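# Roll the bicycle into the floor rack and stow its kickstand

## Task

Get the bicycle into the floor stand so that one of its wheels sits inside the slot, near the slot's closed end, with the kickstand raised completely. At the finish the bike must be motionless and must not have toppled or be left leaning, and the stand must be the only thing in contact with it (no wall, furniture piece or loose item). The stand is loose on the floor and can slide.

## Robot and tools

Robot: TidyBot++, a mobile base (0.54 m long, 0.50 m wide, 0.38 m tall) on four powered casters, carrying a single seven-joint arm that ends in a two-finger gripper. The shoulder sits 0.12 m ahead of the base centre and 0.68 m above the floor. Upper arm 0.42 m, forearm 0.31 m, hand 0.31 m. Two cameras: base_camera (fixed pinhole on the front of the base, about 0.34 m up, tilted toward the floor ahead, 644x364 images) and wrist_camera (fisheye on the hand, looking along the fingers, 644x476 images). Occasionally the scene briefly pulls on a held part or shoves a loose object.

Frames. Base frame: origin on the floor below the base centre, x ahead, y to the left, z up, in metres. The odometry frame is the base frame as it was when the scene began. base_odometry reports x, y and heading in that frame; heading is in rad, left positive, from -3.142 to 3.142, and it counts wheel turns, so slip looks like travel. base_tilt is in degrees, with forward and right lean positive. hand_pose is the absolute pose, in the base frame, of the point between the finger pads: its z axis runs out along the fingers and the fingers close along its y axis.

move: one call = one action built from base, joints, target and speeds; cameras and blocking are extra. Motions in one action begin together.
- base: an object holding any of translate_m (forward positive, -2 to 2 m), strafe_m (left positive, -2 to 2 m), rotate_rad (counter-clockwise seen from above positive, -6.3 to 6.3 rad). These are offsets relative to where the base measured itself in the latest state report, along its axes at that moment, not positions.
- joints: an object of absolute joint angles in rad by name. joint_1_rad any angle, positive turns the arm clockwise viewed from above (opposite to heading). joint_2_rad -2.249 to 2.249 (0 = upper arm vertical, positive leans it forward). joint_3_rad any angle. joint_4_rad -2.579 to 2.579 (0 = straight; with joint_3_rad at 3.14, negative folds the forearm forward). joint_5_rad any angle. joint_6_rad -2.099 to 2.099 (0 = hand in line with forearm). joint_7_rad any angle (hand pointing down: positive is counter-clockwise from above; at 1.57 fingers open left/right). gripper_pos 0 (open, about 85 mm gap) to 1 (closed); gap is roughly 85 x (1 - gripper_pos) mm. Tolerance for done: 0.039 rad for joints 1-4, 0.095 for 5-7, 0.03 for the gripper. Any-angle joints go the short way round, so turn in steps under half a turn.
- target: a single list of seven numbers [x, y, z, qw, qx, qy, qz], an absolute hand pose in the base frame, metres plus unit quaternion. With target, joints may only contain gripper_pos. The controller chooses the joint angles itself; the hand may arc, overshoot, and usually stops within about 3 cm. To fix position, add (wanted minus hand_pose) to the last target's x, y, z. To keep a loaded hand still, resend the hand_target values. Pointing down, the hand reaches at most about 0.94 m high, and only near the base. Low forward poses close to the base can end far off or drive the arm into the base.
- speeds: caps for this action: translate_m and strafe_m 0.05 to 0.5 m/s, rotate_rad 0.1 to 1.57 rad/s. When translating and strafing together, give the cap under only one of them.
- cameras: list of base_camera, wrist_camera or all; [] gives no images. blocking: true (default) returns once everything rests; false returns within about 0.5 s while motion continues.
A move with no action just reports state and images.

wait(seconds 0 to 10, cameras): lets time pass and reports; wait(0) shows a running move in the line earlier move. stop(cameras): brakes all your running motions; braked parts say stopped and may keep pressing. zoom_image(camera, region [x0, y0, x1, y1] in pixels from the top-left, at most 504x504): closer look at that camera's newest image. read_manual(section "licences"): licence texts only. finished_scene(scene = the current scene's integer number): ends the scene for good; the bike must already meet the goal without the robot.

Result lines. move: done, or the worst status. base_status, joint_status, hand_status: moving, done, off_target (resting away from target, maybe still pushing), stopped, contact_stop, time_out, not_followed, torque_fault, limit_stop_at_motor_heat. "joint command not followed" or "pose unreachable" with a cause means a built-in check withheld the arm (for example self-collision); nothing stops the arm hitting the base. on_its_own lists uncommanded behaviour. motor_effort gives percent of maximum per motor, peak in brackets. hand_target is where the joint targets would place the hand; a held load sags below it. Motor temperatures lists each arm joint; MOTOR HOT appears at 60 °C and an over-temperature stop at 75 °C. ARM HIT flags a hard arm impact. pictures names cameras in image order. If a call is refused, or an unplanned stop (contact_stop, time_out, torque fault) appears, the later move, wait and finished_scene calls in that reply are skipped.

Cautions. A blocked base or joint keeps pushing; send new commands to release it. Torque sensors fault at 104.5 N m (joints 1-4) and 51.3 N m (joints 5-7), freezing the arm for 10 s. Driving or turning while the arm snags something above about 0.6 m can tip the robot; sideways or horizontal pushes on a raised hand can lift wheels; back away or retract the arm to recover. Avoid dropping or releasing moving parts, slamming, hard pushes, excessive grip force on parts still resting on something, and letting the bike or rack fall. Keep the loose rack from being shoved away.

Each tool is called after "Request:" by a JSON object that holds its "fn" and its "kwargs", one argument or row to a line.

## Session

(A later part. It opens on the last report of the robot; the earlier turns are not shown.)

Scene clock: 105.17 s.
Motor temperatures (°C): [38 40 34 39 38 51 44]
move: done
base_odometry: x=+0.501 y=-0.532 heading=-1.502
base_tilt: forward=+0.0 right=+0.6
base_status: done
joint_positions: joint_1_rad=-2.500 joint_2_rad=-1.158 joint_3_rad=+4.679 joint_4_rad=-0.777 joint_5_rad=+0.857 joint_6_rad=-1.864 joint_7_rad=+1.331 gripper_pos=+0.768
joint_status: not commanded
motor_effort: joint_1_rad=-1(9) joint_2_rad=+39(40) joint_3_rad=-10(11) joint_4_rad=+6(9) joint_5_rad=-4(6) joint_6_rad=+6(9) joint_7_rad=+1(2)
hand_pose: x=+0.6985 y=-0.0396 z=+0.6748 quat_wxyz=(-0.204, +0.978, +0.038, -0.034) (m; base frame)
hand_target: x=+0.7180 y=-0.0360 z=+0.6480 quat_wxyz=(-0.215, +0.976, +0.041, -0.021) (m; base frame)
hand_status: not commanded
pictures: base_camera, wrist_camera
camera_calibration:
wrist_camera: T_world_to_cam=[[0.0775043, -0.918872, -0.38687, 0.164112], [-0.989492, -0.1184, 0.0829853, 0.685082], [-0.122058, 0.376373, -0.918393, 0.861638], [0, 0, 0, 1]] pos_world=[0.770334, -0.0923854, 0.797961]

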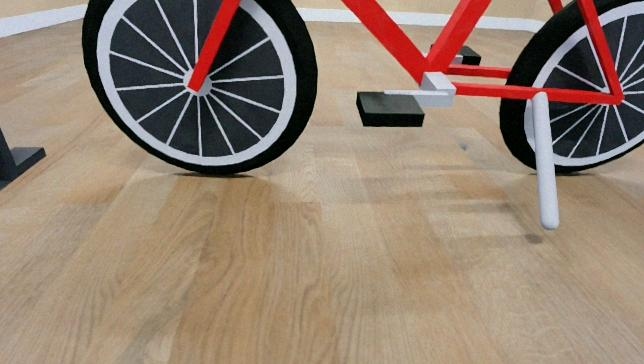

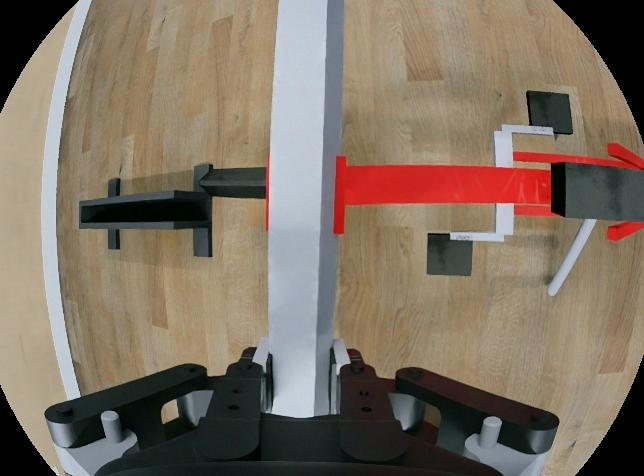

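Request:
{"fn": "move", "kwargs": {
  "target": [0.735, -0.062, 0.641, -0.2044, 0.954, 0.2252, 0.0258]
}}

Scene clock: 107.10 s.
Motor temperatures (°C): [38 40 34 39 38 51 44]
move: off_target
base_odometry: x=+0.501 y=-0.532 heading=-1.502
base_tilt: forward=+0.0 right=+0.6
base_status: not commanded
joint_positions: joint_1_rad=-2.516 joint_2_rad=-1.184 joint_3_rad=+4.657 joint_4_rad=-0.669 joint_5_rad=+0.929 joint_6_rad=-1.864 joint_7_rad=+1.772 gripper_pos=+0.768
joint_status: not commanded
motor_effort: joint_1_rad=-2(4) joint_2_rad=+42(43) joint_3_rad=-11(13) joint_4_rad=+4(7) joint_5_rad=-8(8) joint_6_rad=+5(8) joint_7_rad=+1(2)
hand_pose: x=+0.7255 y=-0.0639 z=+0.6708 quat_wxyz=(-0.204, +0.956, +0.208, +0.031) (m; base frame)
hand_target: x=+0.7350 y=-0.0620 z=+0.6410 quat_wxyz=(-0.204, +0.952, +0.225, +0.026) (m; base frame)
hand_status: off_target (0.031 m and 2.1 deg from the pose sent, 0.055 m and 22.7 deg at the start)
pictures: base_camera, wrist_camera
camera_calibration:
wrist_camera: T_world_to_cam=[[0.423961, -0.83165, -0.358629, -0.126601], [-0.904028, -0.412504, -0.112133, 0.759324], [-0.0546808, 0.371751, -0.926721, 0.82683], [0, 0, 0, 1]] pos_world=[0.785336, -0.0994381, 0.805983]

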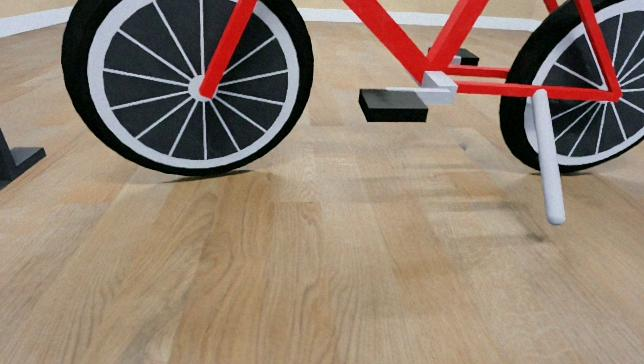

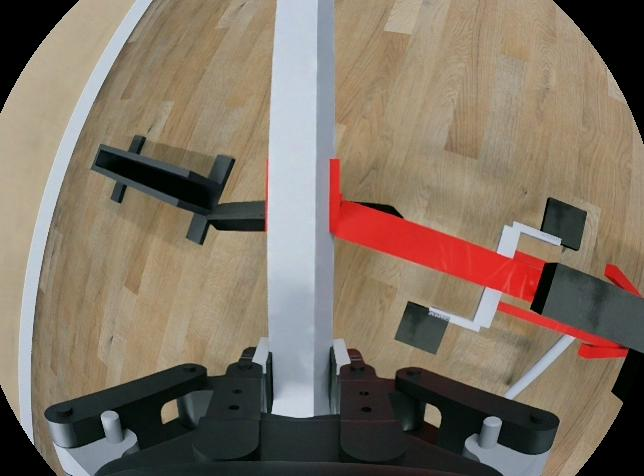

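Request:
{"fn": "move", "kwargs": {
  "base": {"translate_m": -0.044, "strafe_m": 0.09},
  "speeds": {"strafe_m": 0.15}
}}

Scene clock: 109.27 s.
Motor temperatures (°C): [38 40 34 39 38 51 44]
move: done
base_odometry: x=+0.588 y=-0.482 heading=-1.502
base_tilt: forward=+0.0 right=+0.6
base_status: done
joint_positions: joint_1_rad=-2.536 joint_2_rad=-1.190 joint_3_rad=+4.647 joint_4_rad=-0.665 joint_5_rad=+0.948 joint_6_rad=-1.864 joint_7_rad=+1.790 gripper_pos=+0.768
joint_status: not commanded
motor_effort: joint_1_rad=-2(9) joint_2_rad=+44(45) joint_3_rad=-11(13) joint_4_rad=+4(8) joint_5_rad=-7(11) joint_6_rad=+4(6) joint_7_rad=+0(1)
hand_pose: x=+0.7289 y=-0.0553 z=+0.6684 quat_wxyz=(-0.201, +0.953, +0.223, +0.032) (m; base frame)
hand_target: x=+0.7350 y=-0.0620 z=+0.6410 quat_wxyz=(-0.204, +0.952, +0.225, +0.026) (m; base frame)
hand_status: not commanded
pictures: base_camera, wrist_camera
camera_calibration:
wrist_camera: T_world_to_cam=[[0.451466, -0.820578, -0.350471, -0.146668], [-0.890485, -0.439306, -0.118521, 0.758626], [-0.0567085, 0.365597, -0.929044, 0.824261], [0, 0, 0, 1]] pos_world=[0.788503, -0.0884313, 0.804284]

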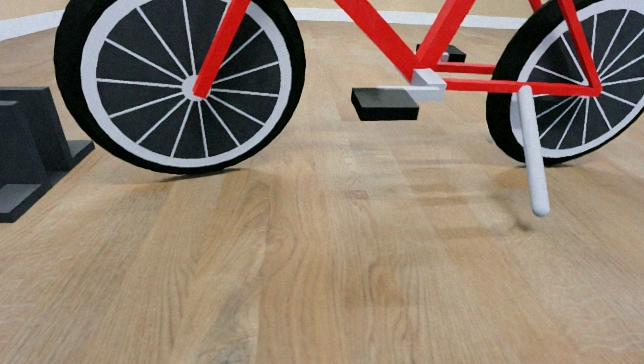

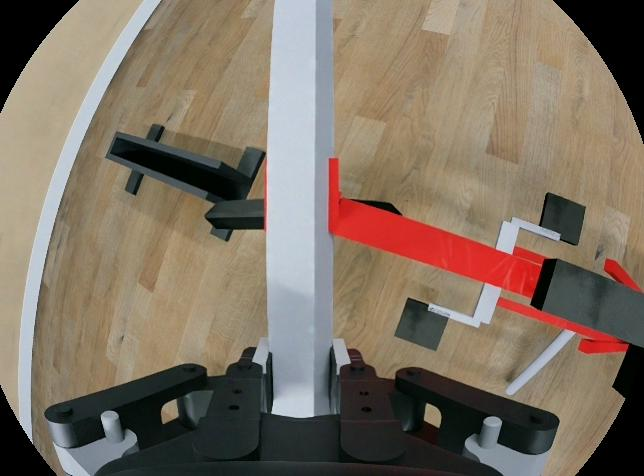

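Request:
{"fn": "move", "kwargs": {
  "target": [0.728, -0.037, 0.653, -0.2151, 0.9769, 0.0491, -0.0186]
}}

Request:
{"fn": "zoom_image", "kwargs": {
  "camera": "wrist_camera",
  "region": [50, 80, 450, 380]
}}

Scene clock: 110.77 s.
Motor temperatures (°C): [38 40 34 39 38 51 44]
move: off_target
base_odometry: x=+0.588 y=-0.482 heading=-1.502
base_tilt: forward=+0.0 right=+0.6
base_status: not commanded
joint_positions: joint_1_rad=-2.538 joint_2_rad=-1.177 joint_3_rad=+4.648 joint_4_rad=-0.685 joint_5_rad=+0.930 joint_6_rad=-1.864 joint_7_rad=+1.448 gripper_pos=+0.768
joint_status: not commanded
motor_effort: joint_1_rad=-1(5) joint_2_rad=+39(44) joint_3_rad=-8(11) joint_4_rad=+5(5) joint_5_rad=-3(7) joint_6_rad=+4(5) joint_7_rad=-1(3)
hand_pose: x=+0.7242 y=-0.0460 z=+0.6750 quat_wxyz=(-0.204, +0.976, +0.071, -0.003) (m; base frame)
hand_target: x=+0.7280 y=-0.0370 z=+0.6530 quat_wxyz=(-0.215, +0.975, +0.049, -0.019) (m; base frame)
hand_status: off_target (0.024 m and 3.3 deg from the pose sent, 0.024 m and 21.0 deg at the start)
pictures: base_camera, wrist_camera
camera_calibration:
wrist_camera: T_world_to_cam=[[0.152307, -0.911221, -0.382726, 0.0996796], [-0.985723, -0.16818, 0.00814357, 0.755215], [-0.0717875, 0.376022, -0.923826, 0.834561], [0, 0, 0, 1]] pos_world=[0.789162, -0.0959708, 0.802989]

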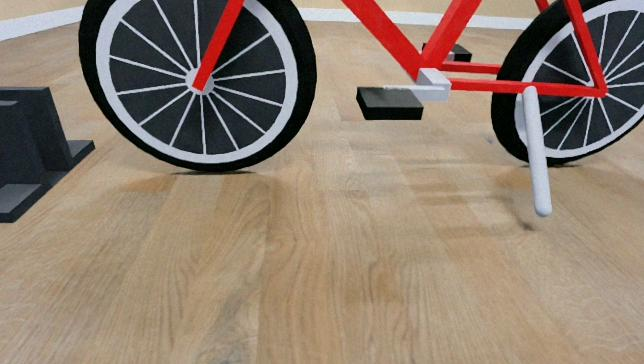

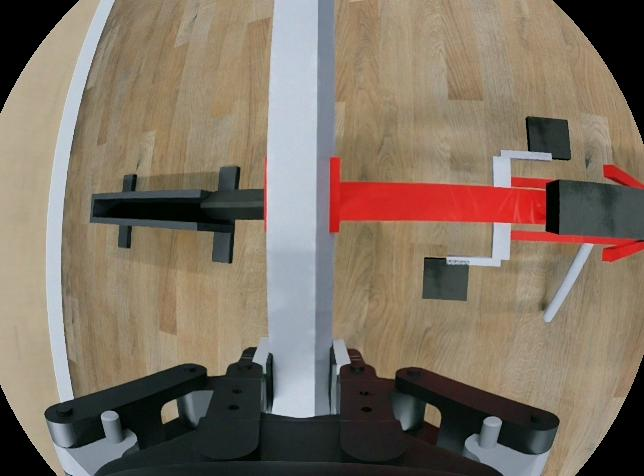

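Scaled by 1.260.

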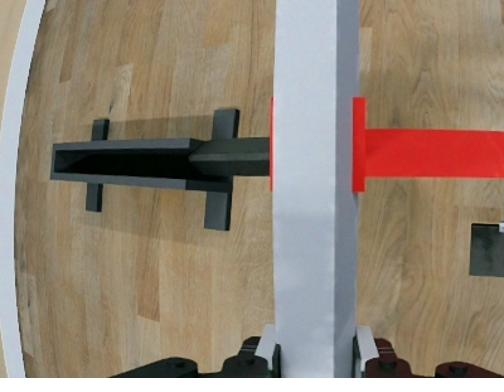

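Request:
{"fn": "move", "kwargs": {
  "target": [0.726, -0.040, 0.653, -0.2140, 0.9758, 0.0782, -0.0114],
  "base": {"translate_m": -0.014, "strafe_m": 0.075},
  "speeds": {"strafe_m": 0.08}
}}

Request:
{"fn": "zoom_image", "kwargs": {
  "camera": "wrist_camera",
  "region": [50, 80, 450, 380]
}}

Request:
{"fn": "zoom_image", "kwargs": {
  "camera": "base_camera",
  "region": [0, 60, 300, 260]
}}

Scene clock: 112.87 s.
Motor temperatures (°C): [38 40 34 39 38 51 44]
move: off_target
base_odometry: x=+0.662 y=-0.462 heading=-1.502
base_tilt: forward=+0.0 right=+0.6
base_status: done
joint_positions: joint_1_rad=-2.537 joint_2_rad=-1.177 joint_3_rad=+4.651 joint_4_rad=-0.703 joint_5_rad=+0.930 joint_6_rad=-1.864 joint_7_rad=+1.468 gripper_pos=+0.768
joint_status: not commanded
motor_effort: joint_1_rad=-1(7) joint_2_rad=+40(44) joint_3_rad=-9(12) joint_4_rad=+5(7) joint_5_rad=-4(7) joint_6_rad=+5(6) joint_7_rad=+0(1)
hand_pose: x=+0.7209 y=-0.0437 z=+0.6724 quat_wxyz=(-0.201, +0.976, +0.086, -0.004) (m; base frame)
hand_target: x=+0.7260 y=-0.0400 z=+0.6530 quat_wxyz=(-0.214, +0.974, +0.078, -0.011) (m; base frame)
hand_status: off_target (0.020 m and 2.0 deg from the pose sent, 0.023 m and 1.7 deg at the start)
pictures: base_camera, wrist_camera
camera_calibration:
wrist_camera: T_world_to_cam=[[0.182606, -0.908586, -0.375668, 0.0747756], [-0.979876, -0.199509, 0.00622723, 0.748082], [-0.080607, 0.366971, -0.926733, 0.839008], [0, 0, 0, 1]] pos_world=[0.787003, -0.090703, 0.800969]

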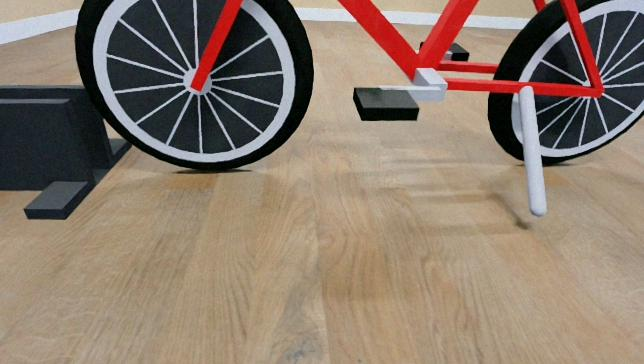

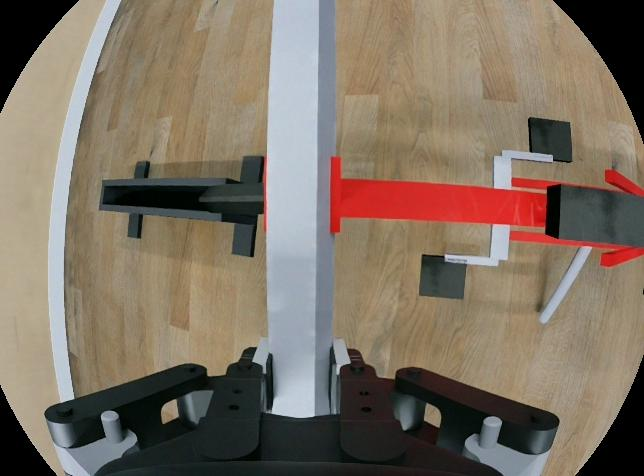

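Scaled by 1.260.

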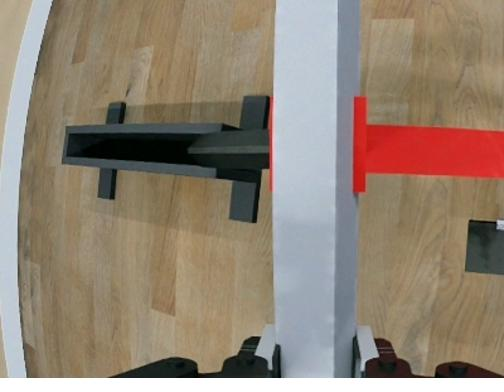

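Scaled by 1.680.

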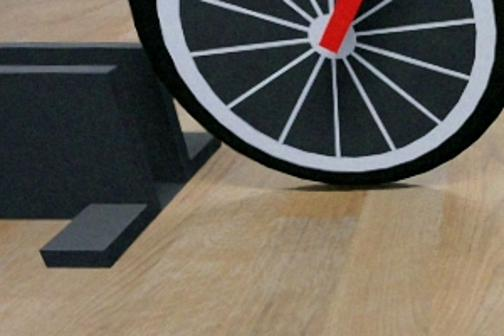

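Request:
{"fn": "move", "kwargs": {
  "target": [0.728, -0.050, 0.650, -0.2094, 0.9668, 0.1602, 0.0092],
  "base": {"translate_m": 0.022, "strafe_m": -0.085},
  "speeds": {"strafe_m": 0.08},
  "cameras": []
}}

Request:
{"fn": "move", "kwargs": {
  "target": [0.730, -0.036, 0.655, -0.2151, 0.9769, 0.0391, -0.0206]
}}

Request:
{"fn": "zoom_image", "kwargs": {
  "camera": "wrist_camera",
  "region": [50, 80, 450, 380]
}}

Scene clock: 115.30 s.
Motor temperatures (°C): [38 40 34 39 38 51 44]
move: off_target
base_odometry: x=+0.578 y=-0.490 heading=-1.501
base_tilt: forward=+0.0 right=+0.6
base_status: done
joint_positions: joint_1_rad=-2.520 joint_2_rad=-1.183 joint_3_rad=+4.652 joint_4_rad=-0.700 joint_5_rad=+0.931 joint_6_rad=-1.864 joint_7_rad=+1.631 gripper_pos=+0.768
joint_status: not commanded
motor_effort: joint_1_rad=-1(6) joint_2_rad=+41(45) joint_3_rad=-11(13) joint_4_rad=+5(9) joint_5_rad=-6(10) joint_6_rad=+5(6) joint_7_rad=+1(2)
hand_pose: x=+0.7205 y=-0.0545 z=+0.6691 quat_wxyz=(-0.201, +0.967, +0.156, +0.012) (m; base frame)
hand_target: x=+0.7280 y=-0.0500 z=+0.6500 quat_wxyz=(-0.209, +0.965, +0.160, +0.009) (m; base frame)
hand_status: off_target (0.021 m and 1.0 deg from the pose sent, 0.024 m and 8.7 deg at the start)
pictures: none
No camera images: "cameras" was empty.

Scene clock: 116.07 s.
Motor temperatures (°C): [38 40 34 39 38 51 44]
move: off_target
base_odometry: x=+0.578 y=-0.490 heading=-1.501
base_tilt: forward=+0.0 right=+0.7
base_status: not commanded
joint_positions: joint_1_rad=-2.545 joint_2_rad=-1.176 joint_3_rad=+4.651 joint_4_rad=-0.682 joint_5_rad=+0.930 joint_6_rad=-1.864 joint_7_rad=+1.418 gripper_pos=+0.768
joint_status: not commanded
motor_effort: joint_1_rad=-1(2) joint_2_rad=+41(42) joint_3_rad=-10(11) joint_4_rad=+5(6) joint_5_rad=-5(7) joint_6_rad=+4(6) joint_7_rad=+0(2)
hand_pose: x=+0.7251 y=-0.0433 z=+0.6750 quat_wxyz=(-0.203, +0.977, +0.057, -0.006) (m; base frame)
hand_target: x=+0.7300 y=-0.0360 z=+0.6550 quat_wxyz=(-0.215, +0.976, +0.039, -0.021) (m; base frame)
hand_status: off_target (0.022 m and 3.0 deg from the pose sent, 0.025 m and 14.1 deg at the start)
pictures: base_camera, wrist_camera
camera_calibration:
wrist_camera: T_world_to_cam=[[0.124559, -0.916031, -0.381277, 0.120911], [-0.989494, -0.143104, 0.0205537, 0.75205], [-0.0733899, 0.374711, -0.924233, 0.835027], [0, 0, 0, 1]] pos_world=[0.790371, -0.0945143, 0.802402]

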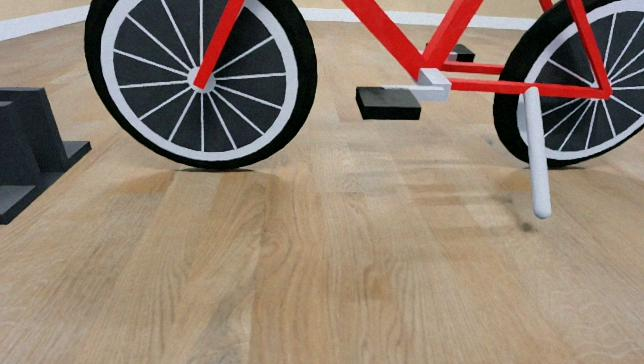

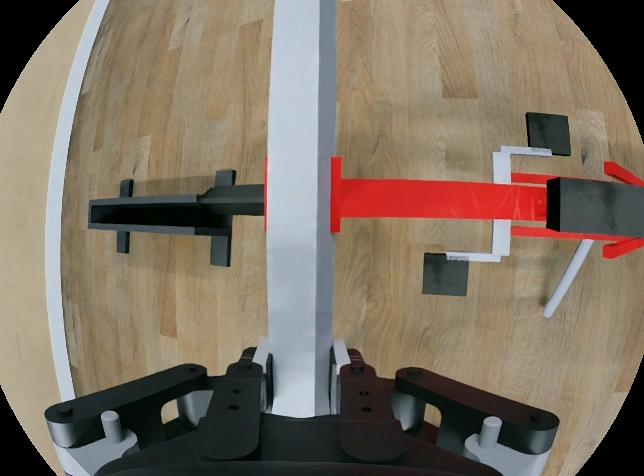

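Scaled by 1.260.

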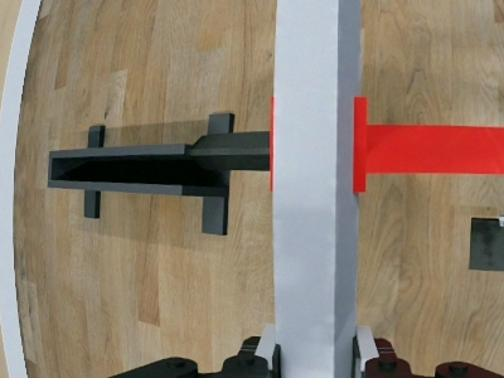

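Request:
{"fn": "move", "kwargs": {

}}

Request:
{"fn": "zoom_image", "kwargs": {
  "camera": "wrist_camera",
  "region": [50, 80, 450, 380]
}}

Scene clock: 116.53 s.
Motor temperatures (°C): [38 40 34 39 38 51 44]
base_odometry: x=+0.578 y=-0.490 heading=-1.501
base_tilt: forward=+0.0 right=+0.6
base_status: not commanded
joint_positions: joint_1_rad=-2.545 joint_2_rad=-1.176 joint_3_rad=+4.651 joint_4_rad=-0.682 joint_5_rad=+0.930 joint_6_rad=-1.864 joint_7_rad=+1.418 gripper_pos=+0.768
joint_status: not commanded
motor_effort: joint_1_rad=-1(2) joint_2_rad=+41(42) joint_3_rad=-9(11) joint_4_rad=+5(6) joint_5_rad=-3(7) joint_6_rad=+5(6) joint_7_rad=+0(2)
hand_pose: x=+0.7251 y=-0.0433 z=+0.6750 quat_wxyz=(-0.203, +0.977, +0.057, -0.006) (m; base frame)
hand_target: x=+0.7300 y=-0.0360 z=+0.6550 quat_wxyz=(-0.215, +0.976, +0.039, -0.021) (m; base frame)
hand_status: off_target (0.022 m and 3.0 deg from the pose sent, 0.025 m and 14.1 deg at the start)
pictures: base_camera, wrist_camera
camera_calibration:
wrist_camera: T_world_to_cam=[[0.124559, -0.916031, -0.381277, 0.120911], [-0.989494, -0.143104, 0.0205537, 0.75205], [-0.0733899, 0.374711, -0.924233, 0.835027], [0, 0, 0, 1]] pos_world=[0.790371, -0.0945143, 0.802402]

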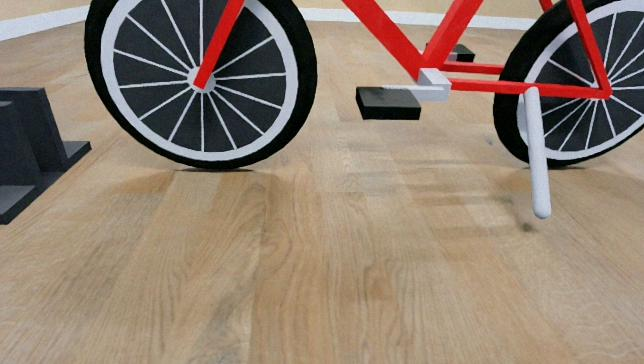

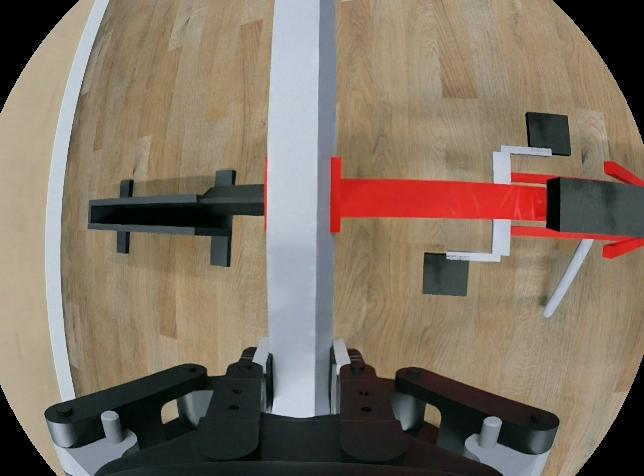

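Scaled by 1.260.

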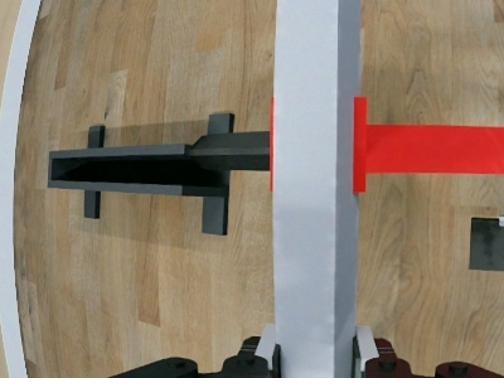

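Request:
{"fn": "zoom_image", "kwargs": {
  "camera": "wrist_camera",
  "region": [80, 150, 280, 290]
}}

Request:
{"fn": "zoom_image", "kwargs": {
  "camera": "wrist_camera",
  "region": [190, 170, 280, 240]
}}

Scaled by 2.520.

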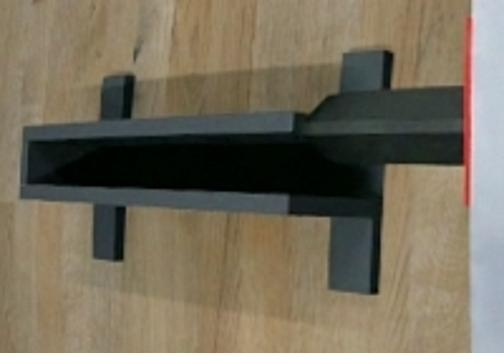

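Scaled by 5.600.

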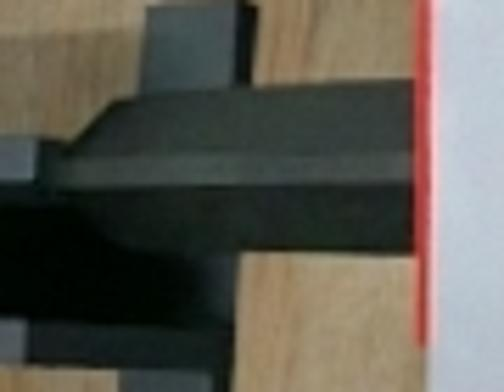

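Request:
{"fn": "move", "kwargs": {
  "target": [0.735,-0.022,0.662,-0.2177,0.9743,-0.0625,-0.0458],
  "cameras": []
}}

Request:
{"fn": "move", "kwargs": {
  "base": {"strafe_m": -0.06, "translate_m": -0.007},
  "speeds": {"strafe_m": 0.08}
}}

Scene clock: 119.03 s.
Motor temperatures (°C): [38 40 34 39 38 51 44]
move: off_target
base_odometry: x=+0.578 y=-0.490 heading=-1.501
base_tilt: forward=+0.0 right=+0.6
base_status: not commanded
joint_positions: joint_1_rad=-2.585 joint_2_rad=-1.174 joint_3_rad=+4.652 joint_4_rad=-0.631 joint_5_rad=+0.930 joint_6_rad=-1.865 joint_7_rad=+1.223 gripper_pos=+0.768
joint_status: not commanded
motor_effort: joint_1_rad=+0(1) joint_2_rad=+40(41) joint_3_rad=-8(10) joint_4_rad=+4(5) joint_5_rad=-2(4) joint_6_rad=+5(6) joint_7_rad=+0(1)
hand_pose: x=+0.7354 y=-0.0290 z=+0.6814 quat_wxyz=(-0.210, +0.977, -0.040, -0.021) (m; base frame)
hand_target: x=+0.7350 y=-0.0220 z=+0.6620 quat_wxyz=(-0.217, +0.973, -0.062, -0.046) (m; base frame)
hand_status: off_target (0.021 m and 3.9 deg from the pose sent, 0.027 m and 14.5 deg at the start)
pictures: none
No camera images: "cameras" was empty.

Scene clock: 120.33 s.
Motor temperatures (°C): [38 40 34 39 38 51 44]
move: done
base_odometry: x=+0.518 y=-0.488 heading=-1.501
base_tilt: forward=+0.0 right=+0.6
base_status: done
joint_positions: joint_1_rad=-2.595 joint_2_rad=-1.174 joint_3_rad=+4.653 joint_4_rad=-0.628 joint_5_rad=+0.930 joint_6_rad=-1.865 joint_7_rad=+1.223 gripper_pos=+0.768
joint_status: not commanded
motor_effort: joint_1_rad=+0(5) joint_2_rad=+43(46) joint_3_rad=-10(10) joint_4_rad=+5(6) joint_5_rad=-4(6) joint_6_rad=+5(6) joint_7_rad=+1(1)
hand_pose: x=+0.7362 y=-0.0236 z=+0.6811 quat_wxyz=(-0.210, +0.977, -0.037, -0.022) (m; base frame)
hand_target: x=+0.7350 y=-0.0220 z=+0.6620 quat_wxyz=(-0.217, +0.973, -0.062, -0.046) (m; base frame)
hand_status: not commanded
pictures: base_camera, wrist_camera
camera_calibration:
wrist_camera: T_world_to_cam=[[-0.0661557, -0.917257, -0.392763, 0.288088], [-0.995399, 0.0333231, 0.0898392, 0.727019], [-0.0693176, 0.396899, -0.915241, 0.825549], [0, 0, 0, 1]] pos_world=[0.799958, -0.0876356, 0.803412]

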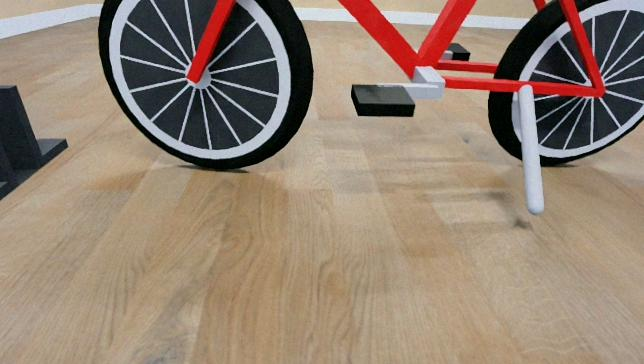

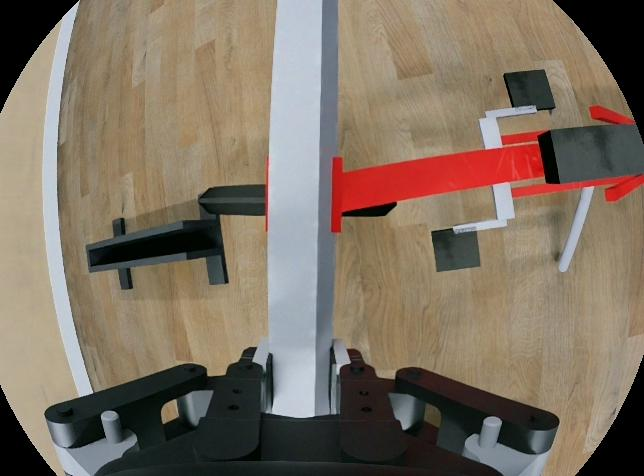

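Request:
{"fn": "move", "kwargs": {
  "target": [0.730,-0.036,0.655,-0.2151,0.9769,0.0391,-0.0206]
}}

Request:
{"fn": "zoom_image", "kwargs": {
  "camera": "wrist_camera",
  "region": [80, 150, 280, 290]
}}

Scene clock: 121.13 s.
Motor temperatures (°C): [38 41 34 39 38 51 44]
move: off_target
base_odometry: x=+0.518 y=-0.488 heading=-1.501
base_tilt: forward=+0.0 right=+0.6
base_status: not commanded
joint_positions: joint_1_rad=-2.569 joint_2_rad=-1.175 joint_3_rad=+4.653 joint_4_rad=-0.668 joint_5_rad=+0.930 joint_6_rad=-1.865 joint_7_rad=+1.365 gripper_pos=+0.768
joint_status: not commanded
motor_effort: joint_1_rad=-1(2) joint_2_rad=+41(45) joint_3_rad=-9(11) joint_4_rad=+5(6) joint_5_rad=-4(6) joint_6_rad=+5(6) joint_7_rad=+1(2)
hand_pose: x=+0.7282 y=-0.0319 z=+0.6762 quat_wxyz=(-0.204, +0.978, +0.036, -0.012) (m; base frame)
hand_target: x=+0.7300 y=-0.0360 z=+0.6550 quat_wxyz=(-0.215, +0.976, +0.039, -0.021) (m; base frame)
hand_status: off_target (0.022 m and 1.6 deg from the pose sent, 0.030 m and 8.8 deg at the start)
pictures: base_camera, wrist_camera
camera_calibration:
wrist_camera: T_world_to_cam=[[0.0822045, -0.919578, -0.384212, 0.164139], [-0.993576, -0.105707, 0.0404177, 0.747462], [-0.077781, 0.378422, -0.92236, 0.834117], [0, 0, 0, 1]] pos_world=[0.794045, -0.0856973, 0.80221]

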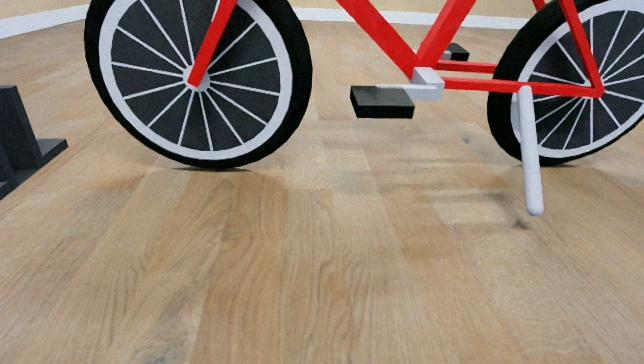

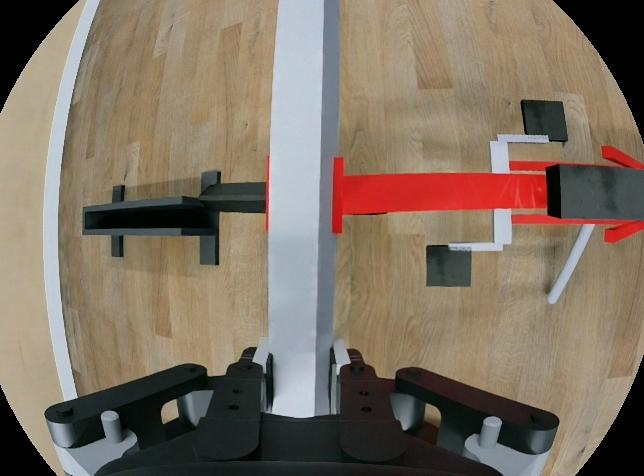

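Scaled by 2.520.

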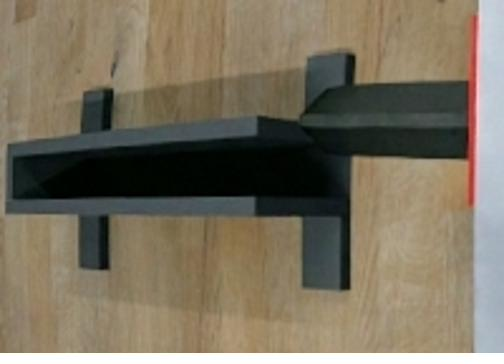

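Request:
{"fn": "zoom_image", "kwargs": {
  "camera": "base_camera",
  "region": [0, 70, 260, 210]
}}

Scaled by 1.938.

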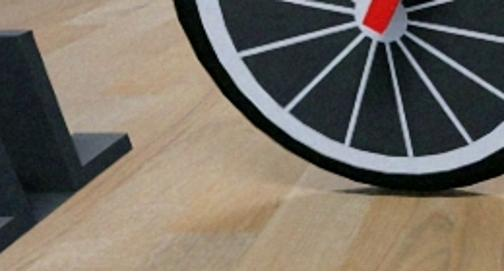

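Request:
{"fn": "move", "kwargs": {
  "target": [0.7285,-0.0504,0.648,-0.2102,0.9689,0.1403,0.0048],
  "cameras": []
}}

Request:
{"fn": "move", "kwargs": {
  "base": {"strafe_m": 0.09, "translate_m": -0.027},
  "speeds": {"strafe_m": 0.08}
}}

Request:
{"fn": "zoom_image", "kwargs": {
  "camera": "wrist_camera",
  "region": [80, 150, 280, 290]
}}

Request:
{"fn": "zoom_image", "kwargs": {
  "camera": "base_camera",
  "region": [0, 70, 260, 210]
}}

Scene clock: 123.57 s.
Motor temperatures (°C): [38 41 34 39 38 51 44]
move: off_target
base_odometry: x=+0.518 y=-0.488 heading=-1.501
base_tilt: forward=+0.0 right=+0.6
base_status: not commanded
joint_positions: joint_1_rad=-2.541 joint_2_rad=-1.183 joint_3_rad=+4.653 joint_4_rad=-0.691 joint_5_rad=+0.932 joint_6_rad=-1.865 joint_7_rad=+1.583 gripper_pos=+0.768
joint_status: not commanded
motor_effort: joint_1_rad=-2(3) joint_2_rad=+42(45) joint_3_rad=-11(13) joint_4_rad=+4(6) joint_5_rad=-7(8) joint_6_rad=+5(6) joint_7_rad=+1(3)
hand_pose: x=+0.7230 y=-0.0448 z=+0.6697 quat_wxyz=(-0.202, +0.970, +0.138, +0.006) (m; base frame)
hand_target: x=+0.7285 y=-0.0504 z=+0.6480 quat_wxyz=(-0.210, +0.968, +0.140, +0.005) (m; base frame)
hand_status: off_target (0.023 m and 1.0 deg from the pose sent, 0.034 m and 12.1 deg at the start)
pictures: none
No camera images: "cameras" was empty.

Scene clock: 125.33 s.
Motor temperatures (°C): [38 41 34 39 38 51 44]
move: done
base_odometry: x=+0.606 y=-0.454 heading=-1.501
base_tilt: forward=+0.0 right=+0.6
base_status: done
joint_positions: joint_1_rad=-2.532 joint_2_rad=-1.188 joint_3_rad=+4.653 joint_4_rad=-0.697 joint_5_rad=+0.932 joint_6_rad=-1.865 joint_7_rad=+1.583 gripper_pos=+0.768
joint_status: not commanded
motor_effort: joint_1_rad=-3(6) joint_2_rad=+43(47) joint_3_rad=-12(14) joint_4_rad=+4(7) joint_5_rad=-8(11) joint_6_rad=+5(5) joint_7_rad=+0(1)
hand_pose: x=+0.7215 y=-0.0490 z=+0.6665 quat_wxyz=(-0.203, +0.970, +0.136, +0.004) (m; base frame)
hand_target: x=+0.7285 y=-0.0504 z=+0.6480 quat_wxyz=(-0.210, +0.968, +0.140, +0.005) (m; base frame)
hand_status: not commanded
pictures: base_camera, wrist_camera
camera_calibration:
wrist_camera: T_world_to_cam=[[0.280755, -0.883286, -0.375477, -0.00198708], [-0.956285, -0.290793, -0.030971, 0.750996], [-0.0818298, 0.367758, -0.926314, 0.836212], [0, 0, 0, 1]] pos_world=[0.787151, -0.0908947, 0.797108]

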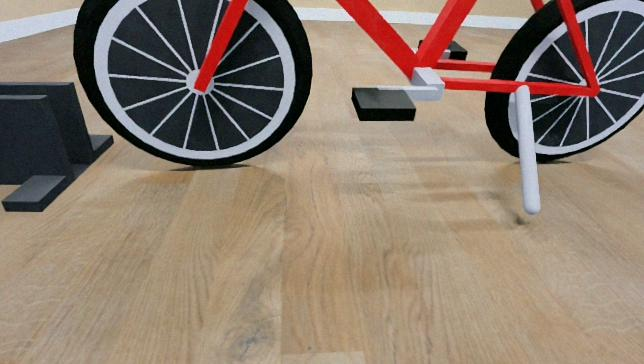

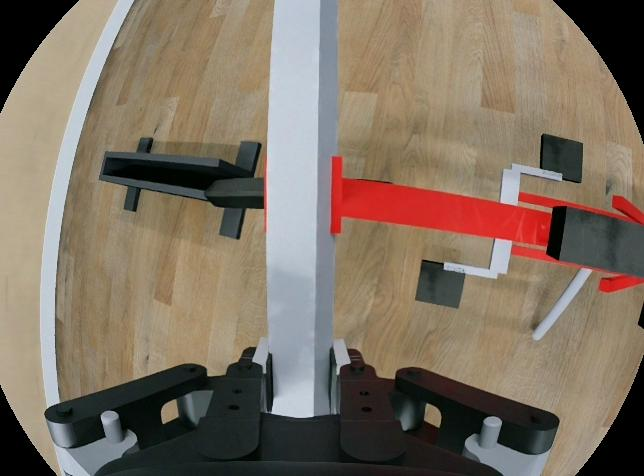

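Scaled by 2.520.

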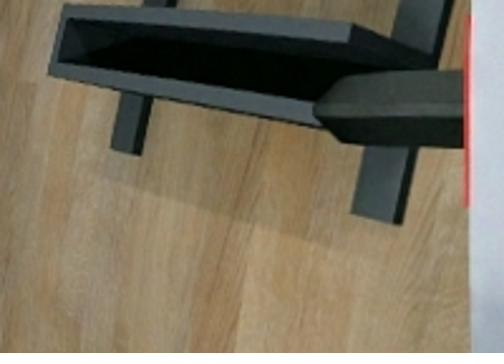

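Scaled by 1.938.

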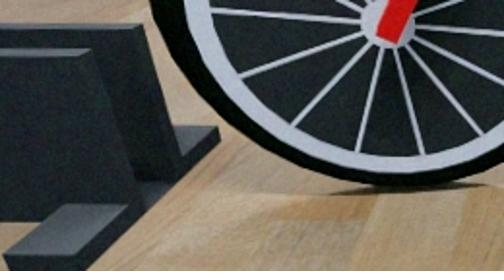

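Request:
{"fn": "move", "kwargs": {
  "target": [0.735,-0.036,0.655,-0.2151,0.9769,0.0391,-0.0206]
}}

Request:
{"fn": "zoom_image", "kwargs": {
  "camera": "wrist_camera",
  "region": [80, 150, 280, 290]
}}

Request:
{"fn": "zoom_image", "kwargs": {
  "camera": "base_camera",
  "region": [0, 70, 260, 210]
}}

Scene clock: 127.77 s.
Motor temperatures (°C): [38 41 34 39 38 51 44]
move: off_target
base_odometry: x=+0.606 y=-0.454 heading=-1.501
base_tilt: forward=+0.0 right=+0.6
base_status: not commanded
joint_positions: joint_1_rad=-2.564 joint_2_rad=-1.186 joint_3_rad=+4.653 joint_4_rad=-0.644 joint_5_rad=+0.932 joint_6_rad=-1.869 joint_7_rad=+1.441 gripper_pos=+0.768
joint_status: not commanded
motor_effort: joint_1_rad=-1(2) joint_2_rad=+43(45) joint_3_rad=-11(12) joint_4_rad=+5(6) joint_5_rad=-7(7) joint_6_rad=+5(6) joint_7_rad=+0(1)
hand_pose: x=+0.7313 y=-0.0406 z=+0.6727 quat_wxyz=(-0.211, +0.976, +0.060, -0.005) (m; base frame)
hand_target: x=+0.7350 y=-0.0360 z=+0.6550 quat_wxyz=(-0.215, +0.976, +0.039, -0.021) (m; base frame)
hand_status: off_target (0.019 m and 3.0 deg from the pose sent, 0.022 m and 11.6 deg at the start)
pictures: base_camera, wrist_camera
camera_calibration:
wrist_camera: T_world_to_cam=[[0.130243, -0.909246, -0.395359, 0.127398], [-0.988753, -0.14868, 0.0162099, 0.760739], [-0.0735207, 0.388801, -0.918383, 0.829097], [0, 0, 0, 1]] pos_world=[0.796546, -0.0934113, 0.799465]

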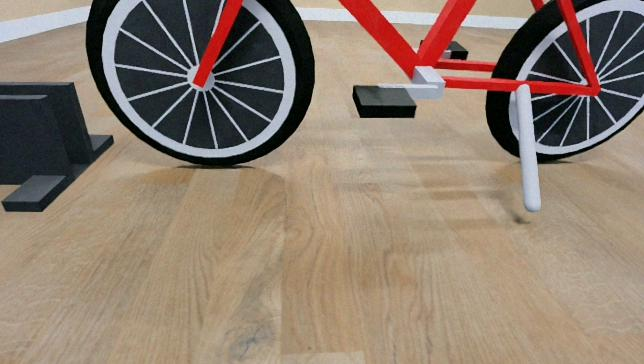

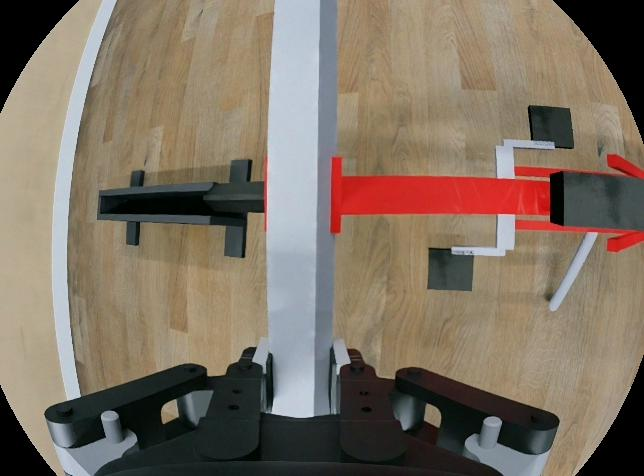

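Scaled by 2.520.

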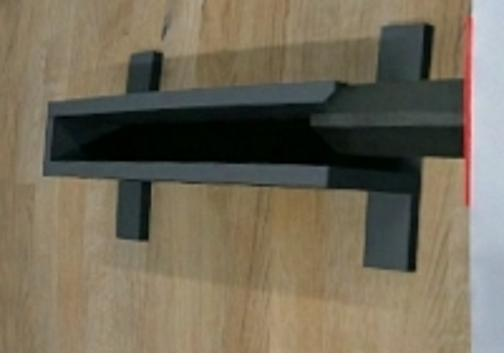

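Scaled by 1.938.

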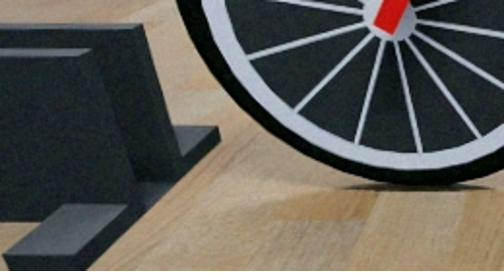

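Request:
{"fn": "move", "kwargs": {
  "target": [0.758,-0.022,0.662,-0.2177,0.9743,-0.0625,-0.0458],
  "cameras": []
}}

Request:
{"fn": "move", "kwargs": {
  "base": {"strafe_m": -0.09, "translate_m": 0.012},
  "speeds": {"strafe_m": 0.08}
}}

Request:
{"fn": "zoom_image", "kwargs": {
  "camera": "base_camera",
  "region": [0, 70, 260, 210]
}}

Request:
{"fn": "move", "kwargs": {
  "target": [0.760,-0.036,0.655,-0.2151,0.9769,0.0391,-0.0206]
}}

Request:
{"fn": "zoom_image", "kwargs": {
  "camera": "wrist_camera",
  "region": [80, 150, 280, 290]
}}

Request:
{"fn": "zoom_image", "kwargs": {
  "camera": "base_camera",
  "region": [0, 70, 260, 210]
}}

Scene clock: 130.00 s.
Motor temperatures (°C): [38 41 34 39 38 51 44]
move: off_target
base_odometry: x=+0.606 y=-0.454 heading=-1.501
base_tilt: forward=+0.0 right=+0.6
base_status: not commanded
joint_positions: joint_1_rad=-2.710 joint_2_rad=-1.193 joint_3_rad=+4.643 joint_4_rad=-0.393 joint_5_rad=+0.998 joint_6_rad=-1.941 joint_7_rad=+1.336 gripper_pos=+0.768
joint_status: not commanded
motor_effort: joint_1_rad=+1(2) joint_2_rad=+49(49) joint_3_rad=-9(12) joint_4_rad=+4(6) joint_5_rad=-8(9) joint_6_rad=+5(6) joint_7_rad=+1(1)
hand_pose: x=+0.7574 y=-0.0188 z=+0.6837 quat_wxyz=(-0.222, +0.974, -0.031, -0.023) (m; base frame)
hand_target: x=+0.7580 y=-0.0220 z=+0.6620 quat_wxyz=(-0.217, +0.973, -0.062, -0.046) (m; base frame)
hand_status: off_target (0.022 m and 4.4 deg from the pose sent, 0.034 m and 14.8 deg at the start)
pictures: none
No camera images: "cameras" was empty.

Scene clock: 131.70 s.
Motor temperatures (°C): [38 41 34 39 38 51 44]
move: done
base_odometry: x=+0.517 y=-0.472 heading=-1.501
base_tilt: forward=+0.0 right=+0.7
base_status: done
joint_positions: joint_1_rad=-2.721 joint_2_rad=-1.194 joint_3_rad=+4.633 joint_4_rad=-0.381 joint_5_rad=+1.000 joint_6_rad=-1.952 joint_7_rad=+1.332 gripper_pos=+0.768
joint_status: not commanded
motor_effort: joint_1_rad=+0(4) joint_2_rad=+43(49) joint_3_rad=-7(9) joint_4_rad=+4(5) joint_5_rad=-6(8) joint_6_rad=+6(7) joint_7_rad=+1(1)
hand_pose: x=+0.7558 y=-0.0129 z=+0.6859 quat_wxyz=(-0.227, +0.973, -0.030, -0.028) (m; base frame)
hand_target: x=+0.7580 y=-0.0220 z=+0.6620 quat_wxyz=(-0.217, +0.973, -0.062, -0.046) (m; base frame)
hand_status: not commanded
pictures: base_camera, wrist_camera
camera_calibration:
wrist_camera: T_world_to_cam=[[-0.0556074, -0.903565, -0.424827, 0.315274], [-0.995057, 0.0150898, 0.0981529, 0.739532], [-0.082277, 0.428185, -0.899938, 0.826734], [0, 0, 0, 1]] pos_world=[0.82143, -0.0802838, 0.805359]

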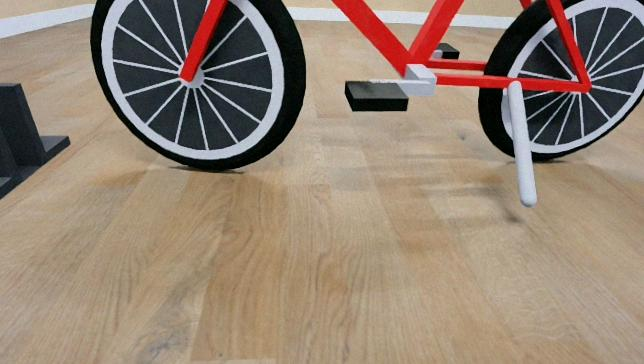

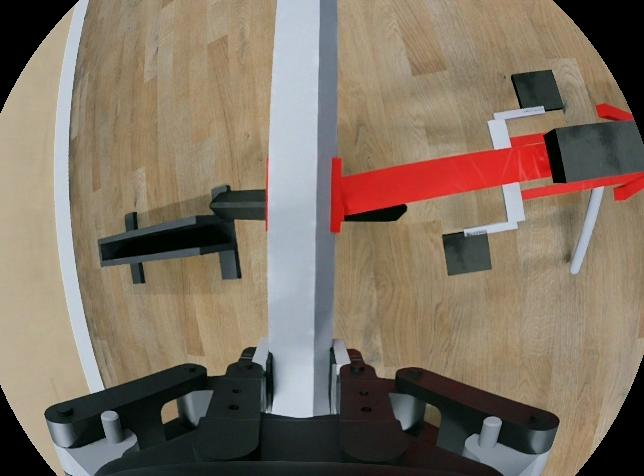

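Scaled by 1.938.

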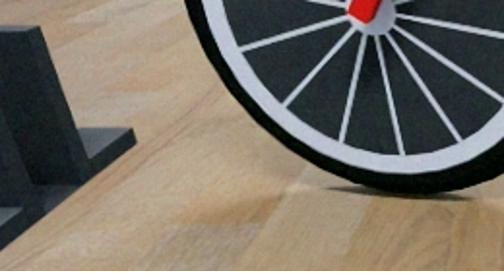

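Scene clock: 132.47 s.
Motor temperatures (°C): [38 41 34 39 38 51 44]
move: off_target
base_odometry: x=+0.517 y=-0.472 heading=-1.501
base_tilt: forward=+0.0 right=+0.6
base_status: not commanded
joint_positions: joint_1_rad=-2.720 joint_2_rad=-1.195 joint_3_rad=+4.632 joint_4_rad=-0.368 joint_5_rad=+1.025 joint_6_rad=-1.953 joint_7_rad=+1.513 gripper_pos=+0.768
joint_status: not commanded
motor_effort: joint_1_rad=-1(2) joint_2_rad=+45(46) joint_3_rad=-8(8) joint_4_rad=+2(4) joint_5_rad=-7(8) joint_6_rad=+5(6) joint_7_rad=+1(2)
hand_pose: x=+0.7586 y=-0.0221 z=+0.6831 quat_wxyz=(-0.220, +0.974, +0.047, -0.005) (m; base frame)
hand_target: x=+0.7600 y=-0.0360 z=+0.6550 quat_wxyz=(-0.215, +0.976, +0.039, -0.021) (m; base frame)
hand_status: off_target (0.031 m and 2.1 deg from the pose sent, 0.039 m and 8.1 deg at the start)
pictures: base_camera, wrist_camera
camera_calibration:
wrist_camera: T_world_to_cam=[[0.105429, -0.904212, -0.413867, 0.176311], [-0.99192, -0.125158, 0.0207611, 0.790125], [-0.070571, 0.408334, -0.910101, 0.825931], [0, 0, 0, 1]] pos_world=[0.823439, -0.078943, 0.808246]

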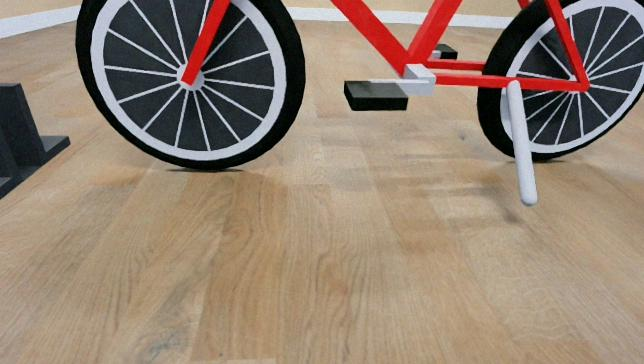

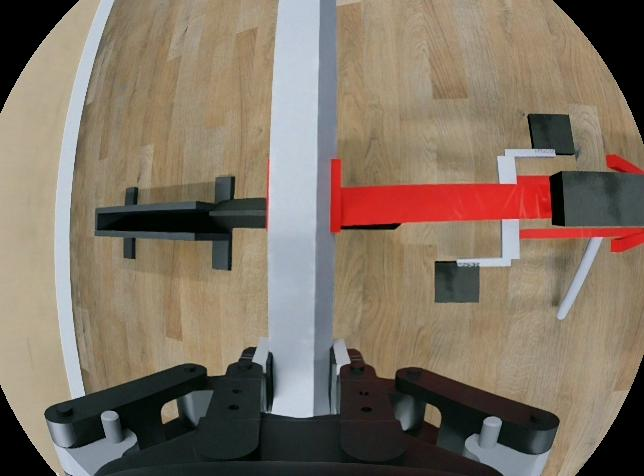

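Scaled by 2.520.

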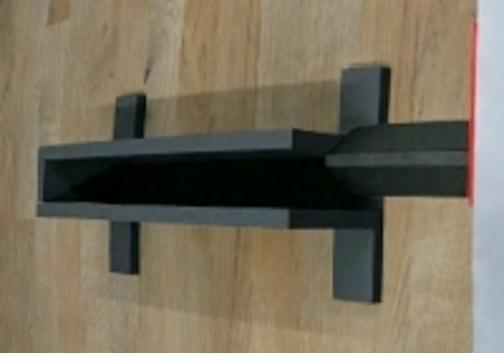

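Scaled by 1.938.

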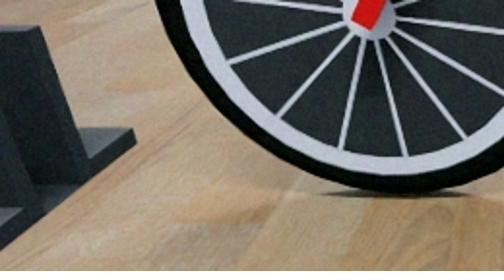

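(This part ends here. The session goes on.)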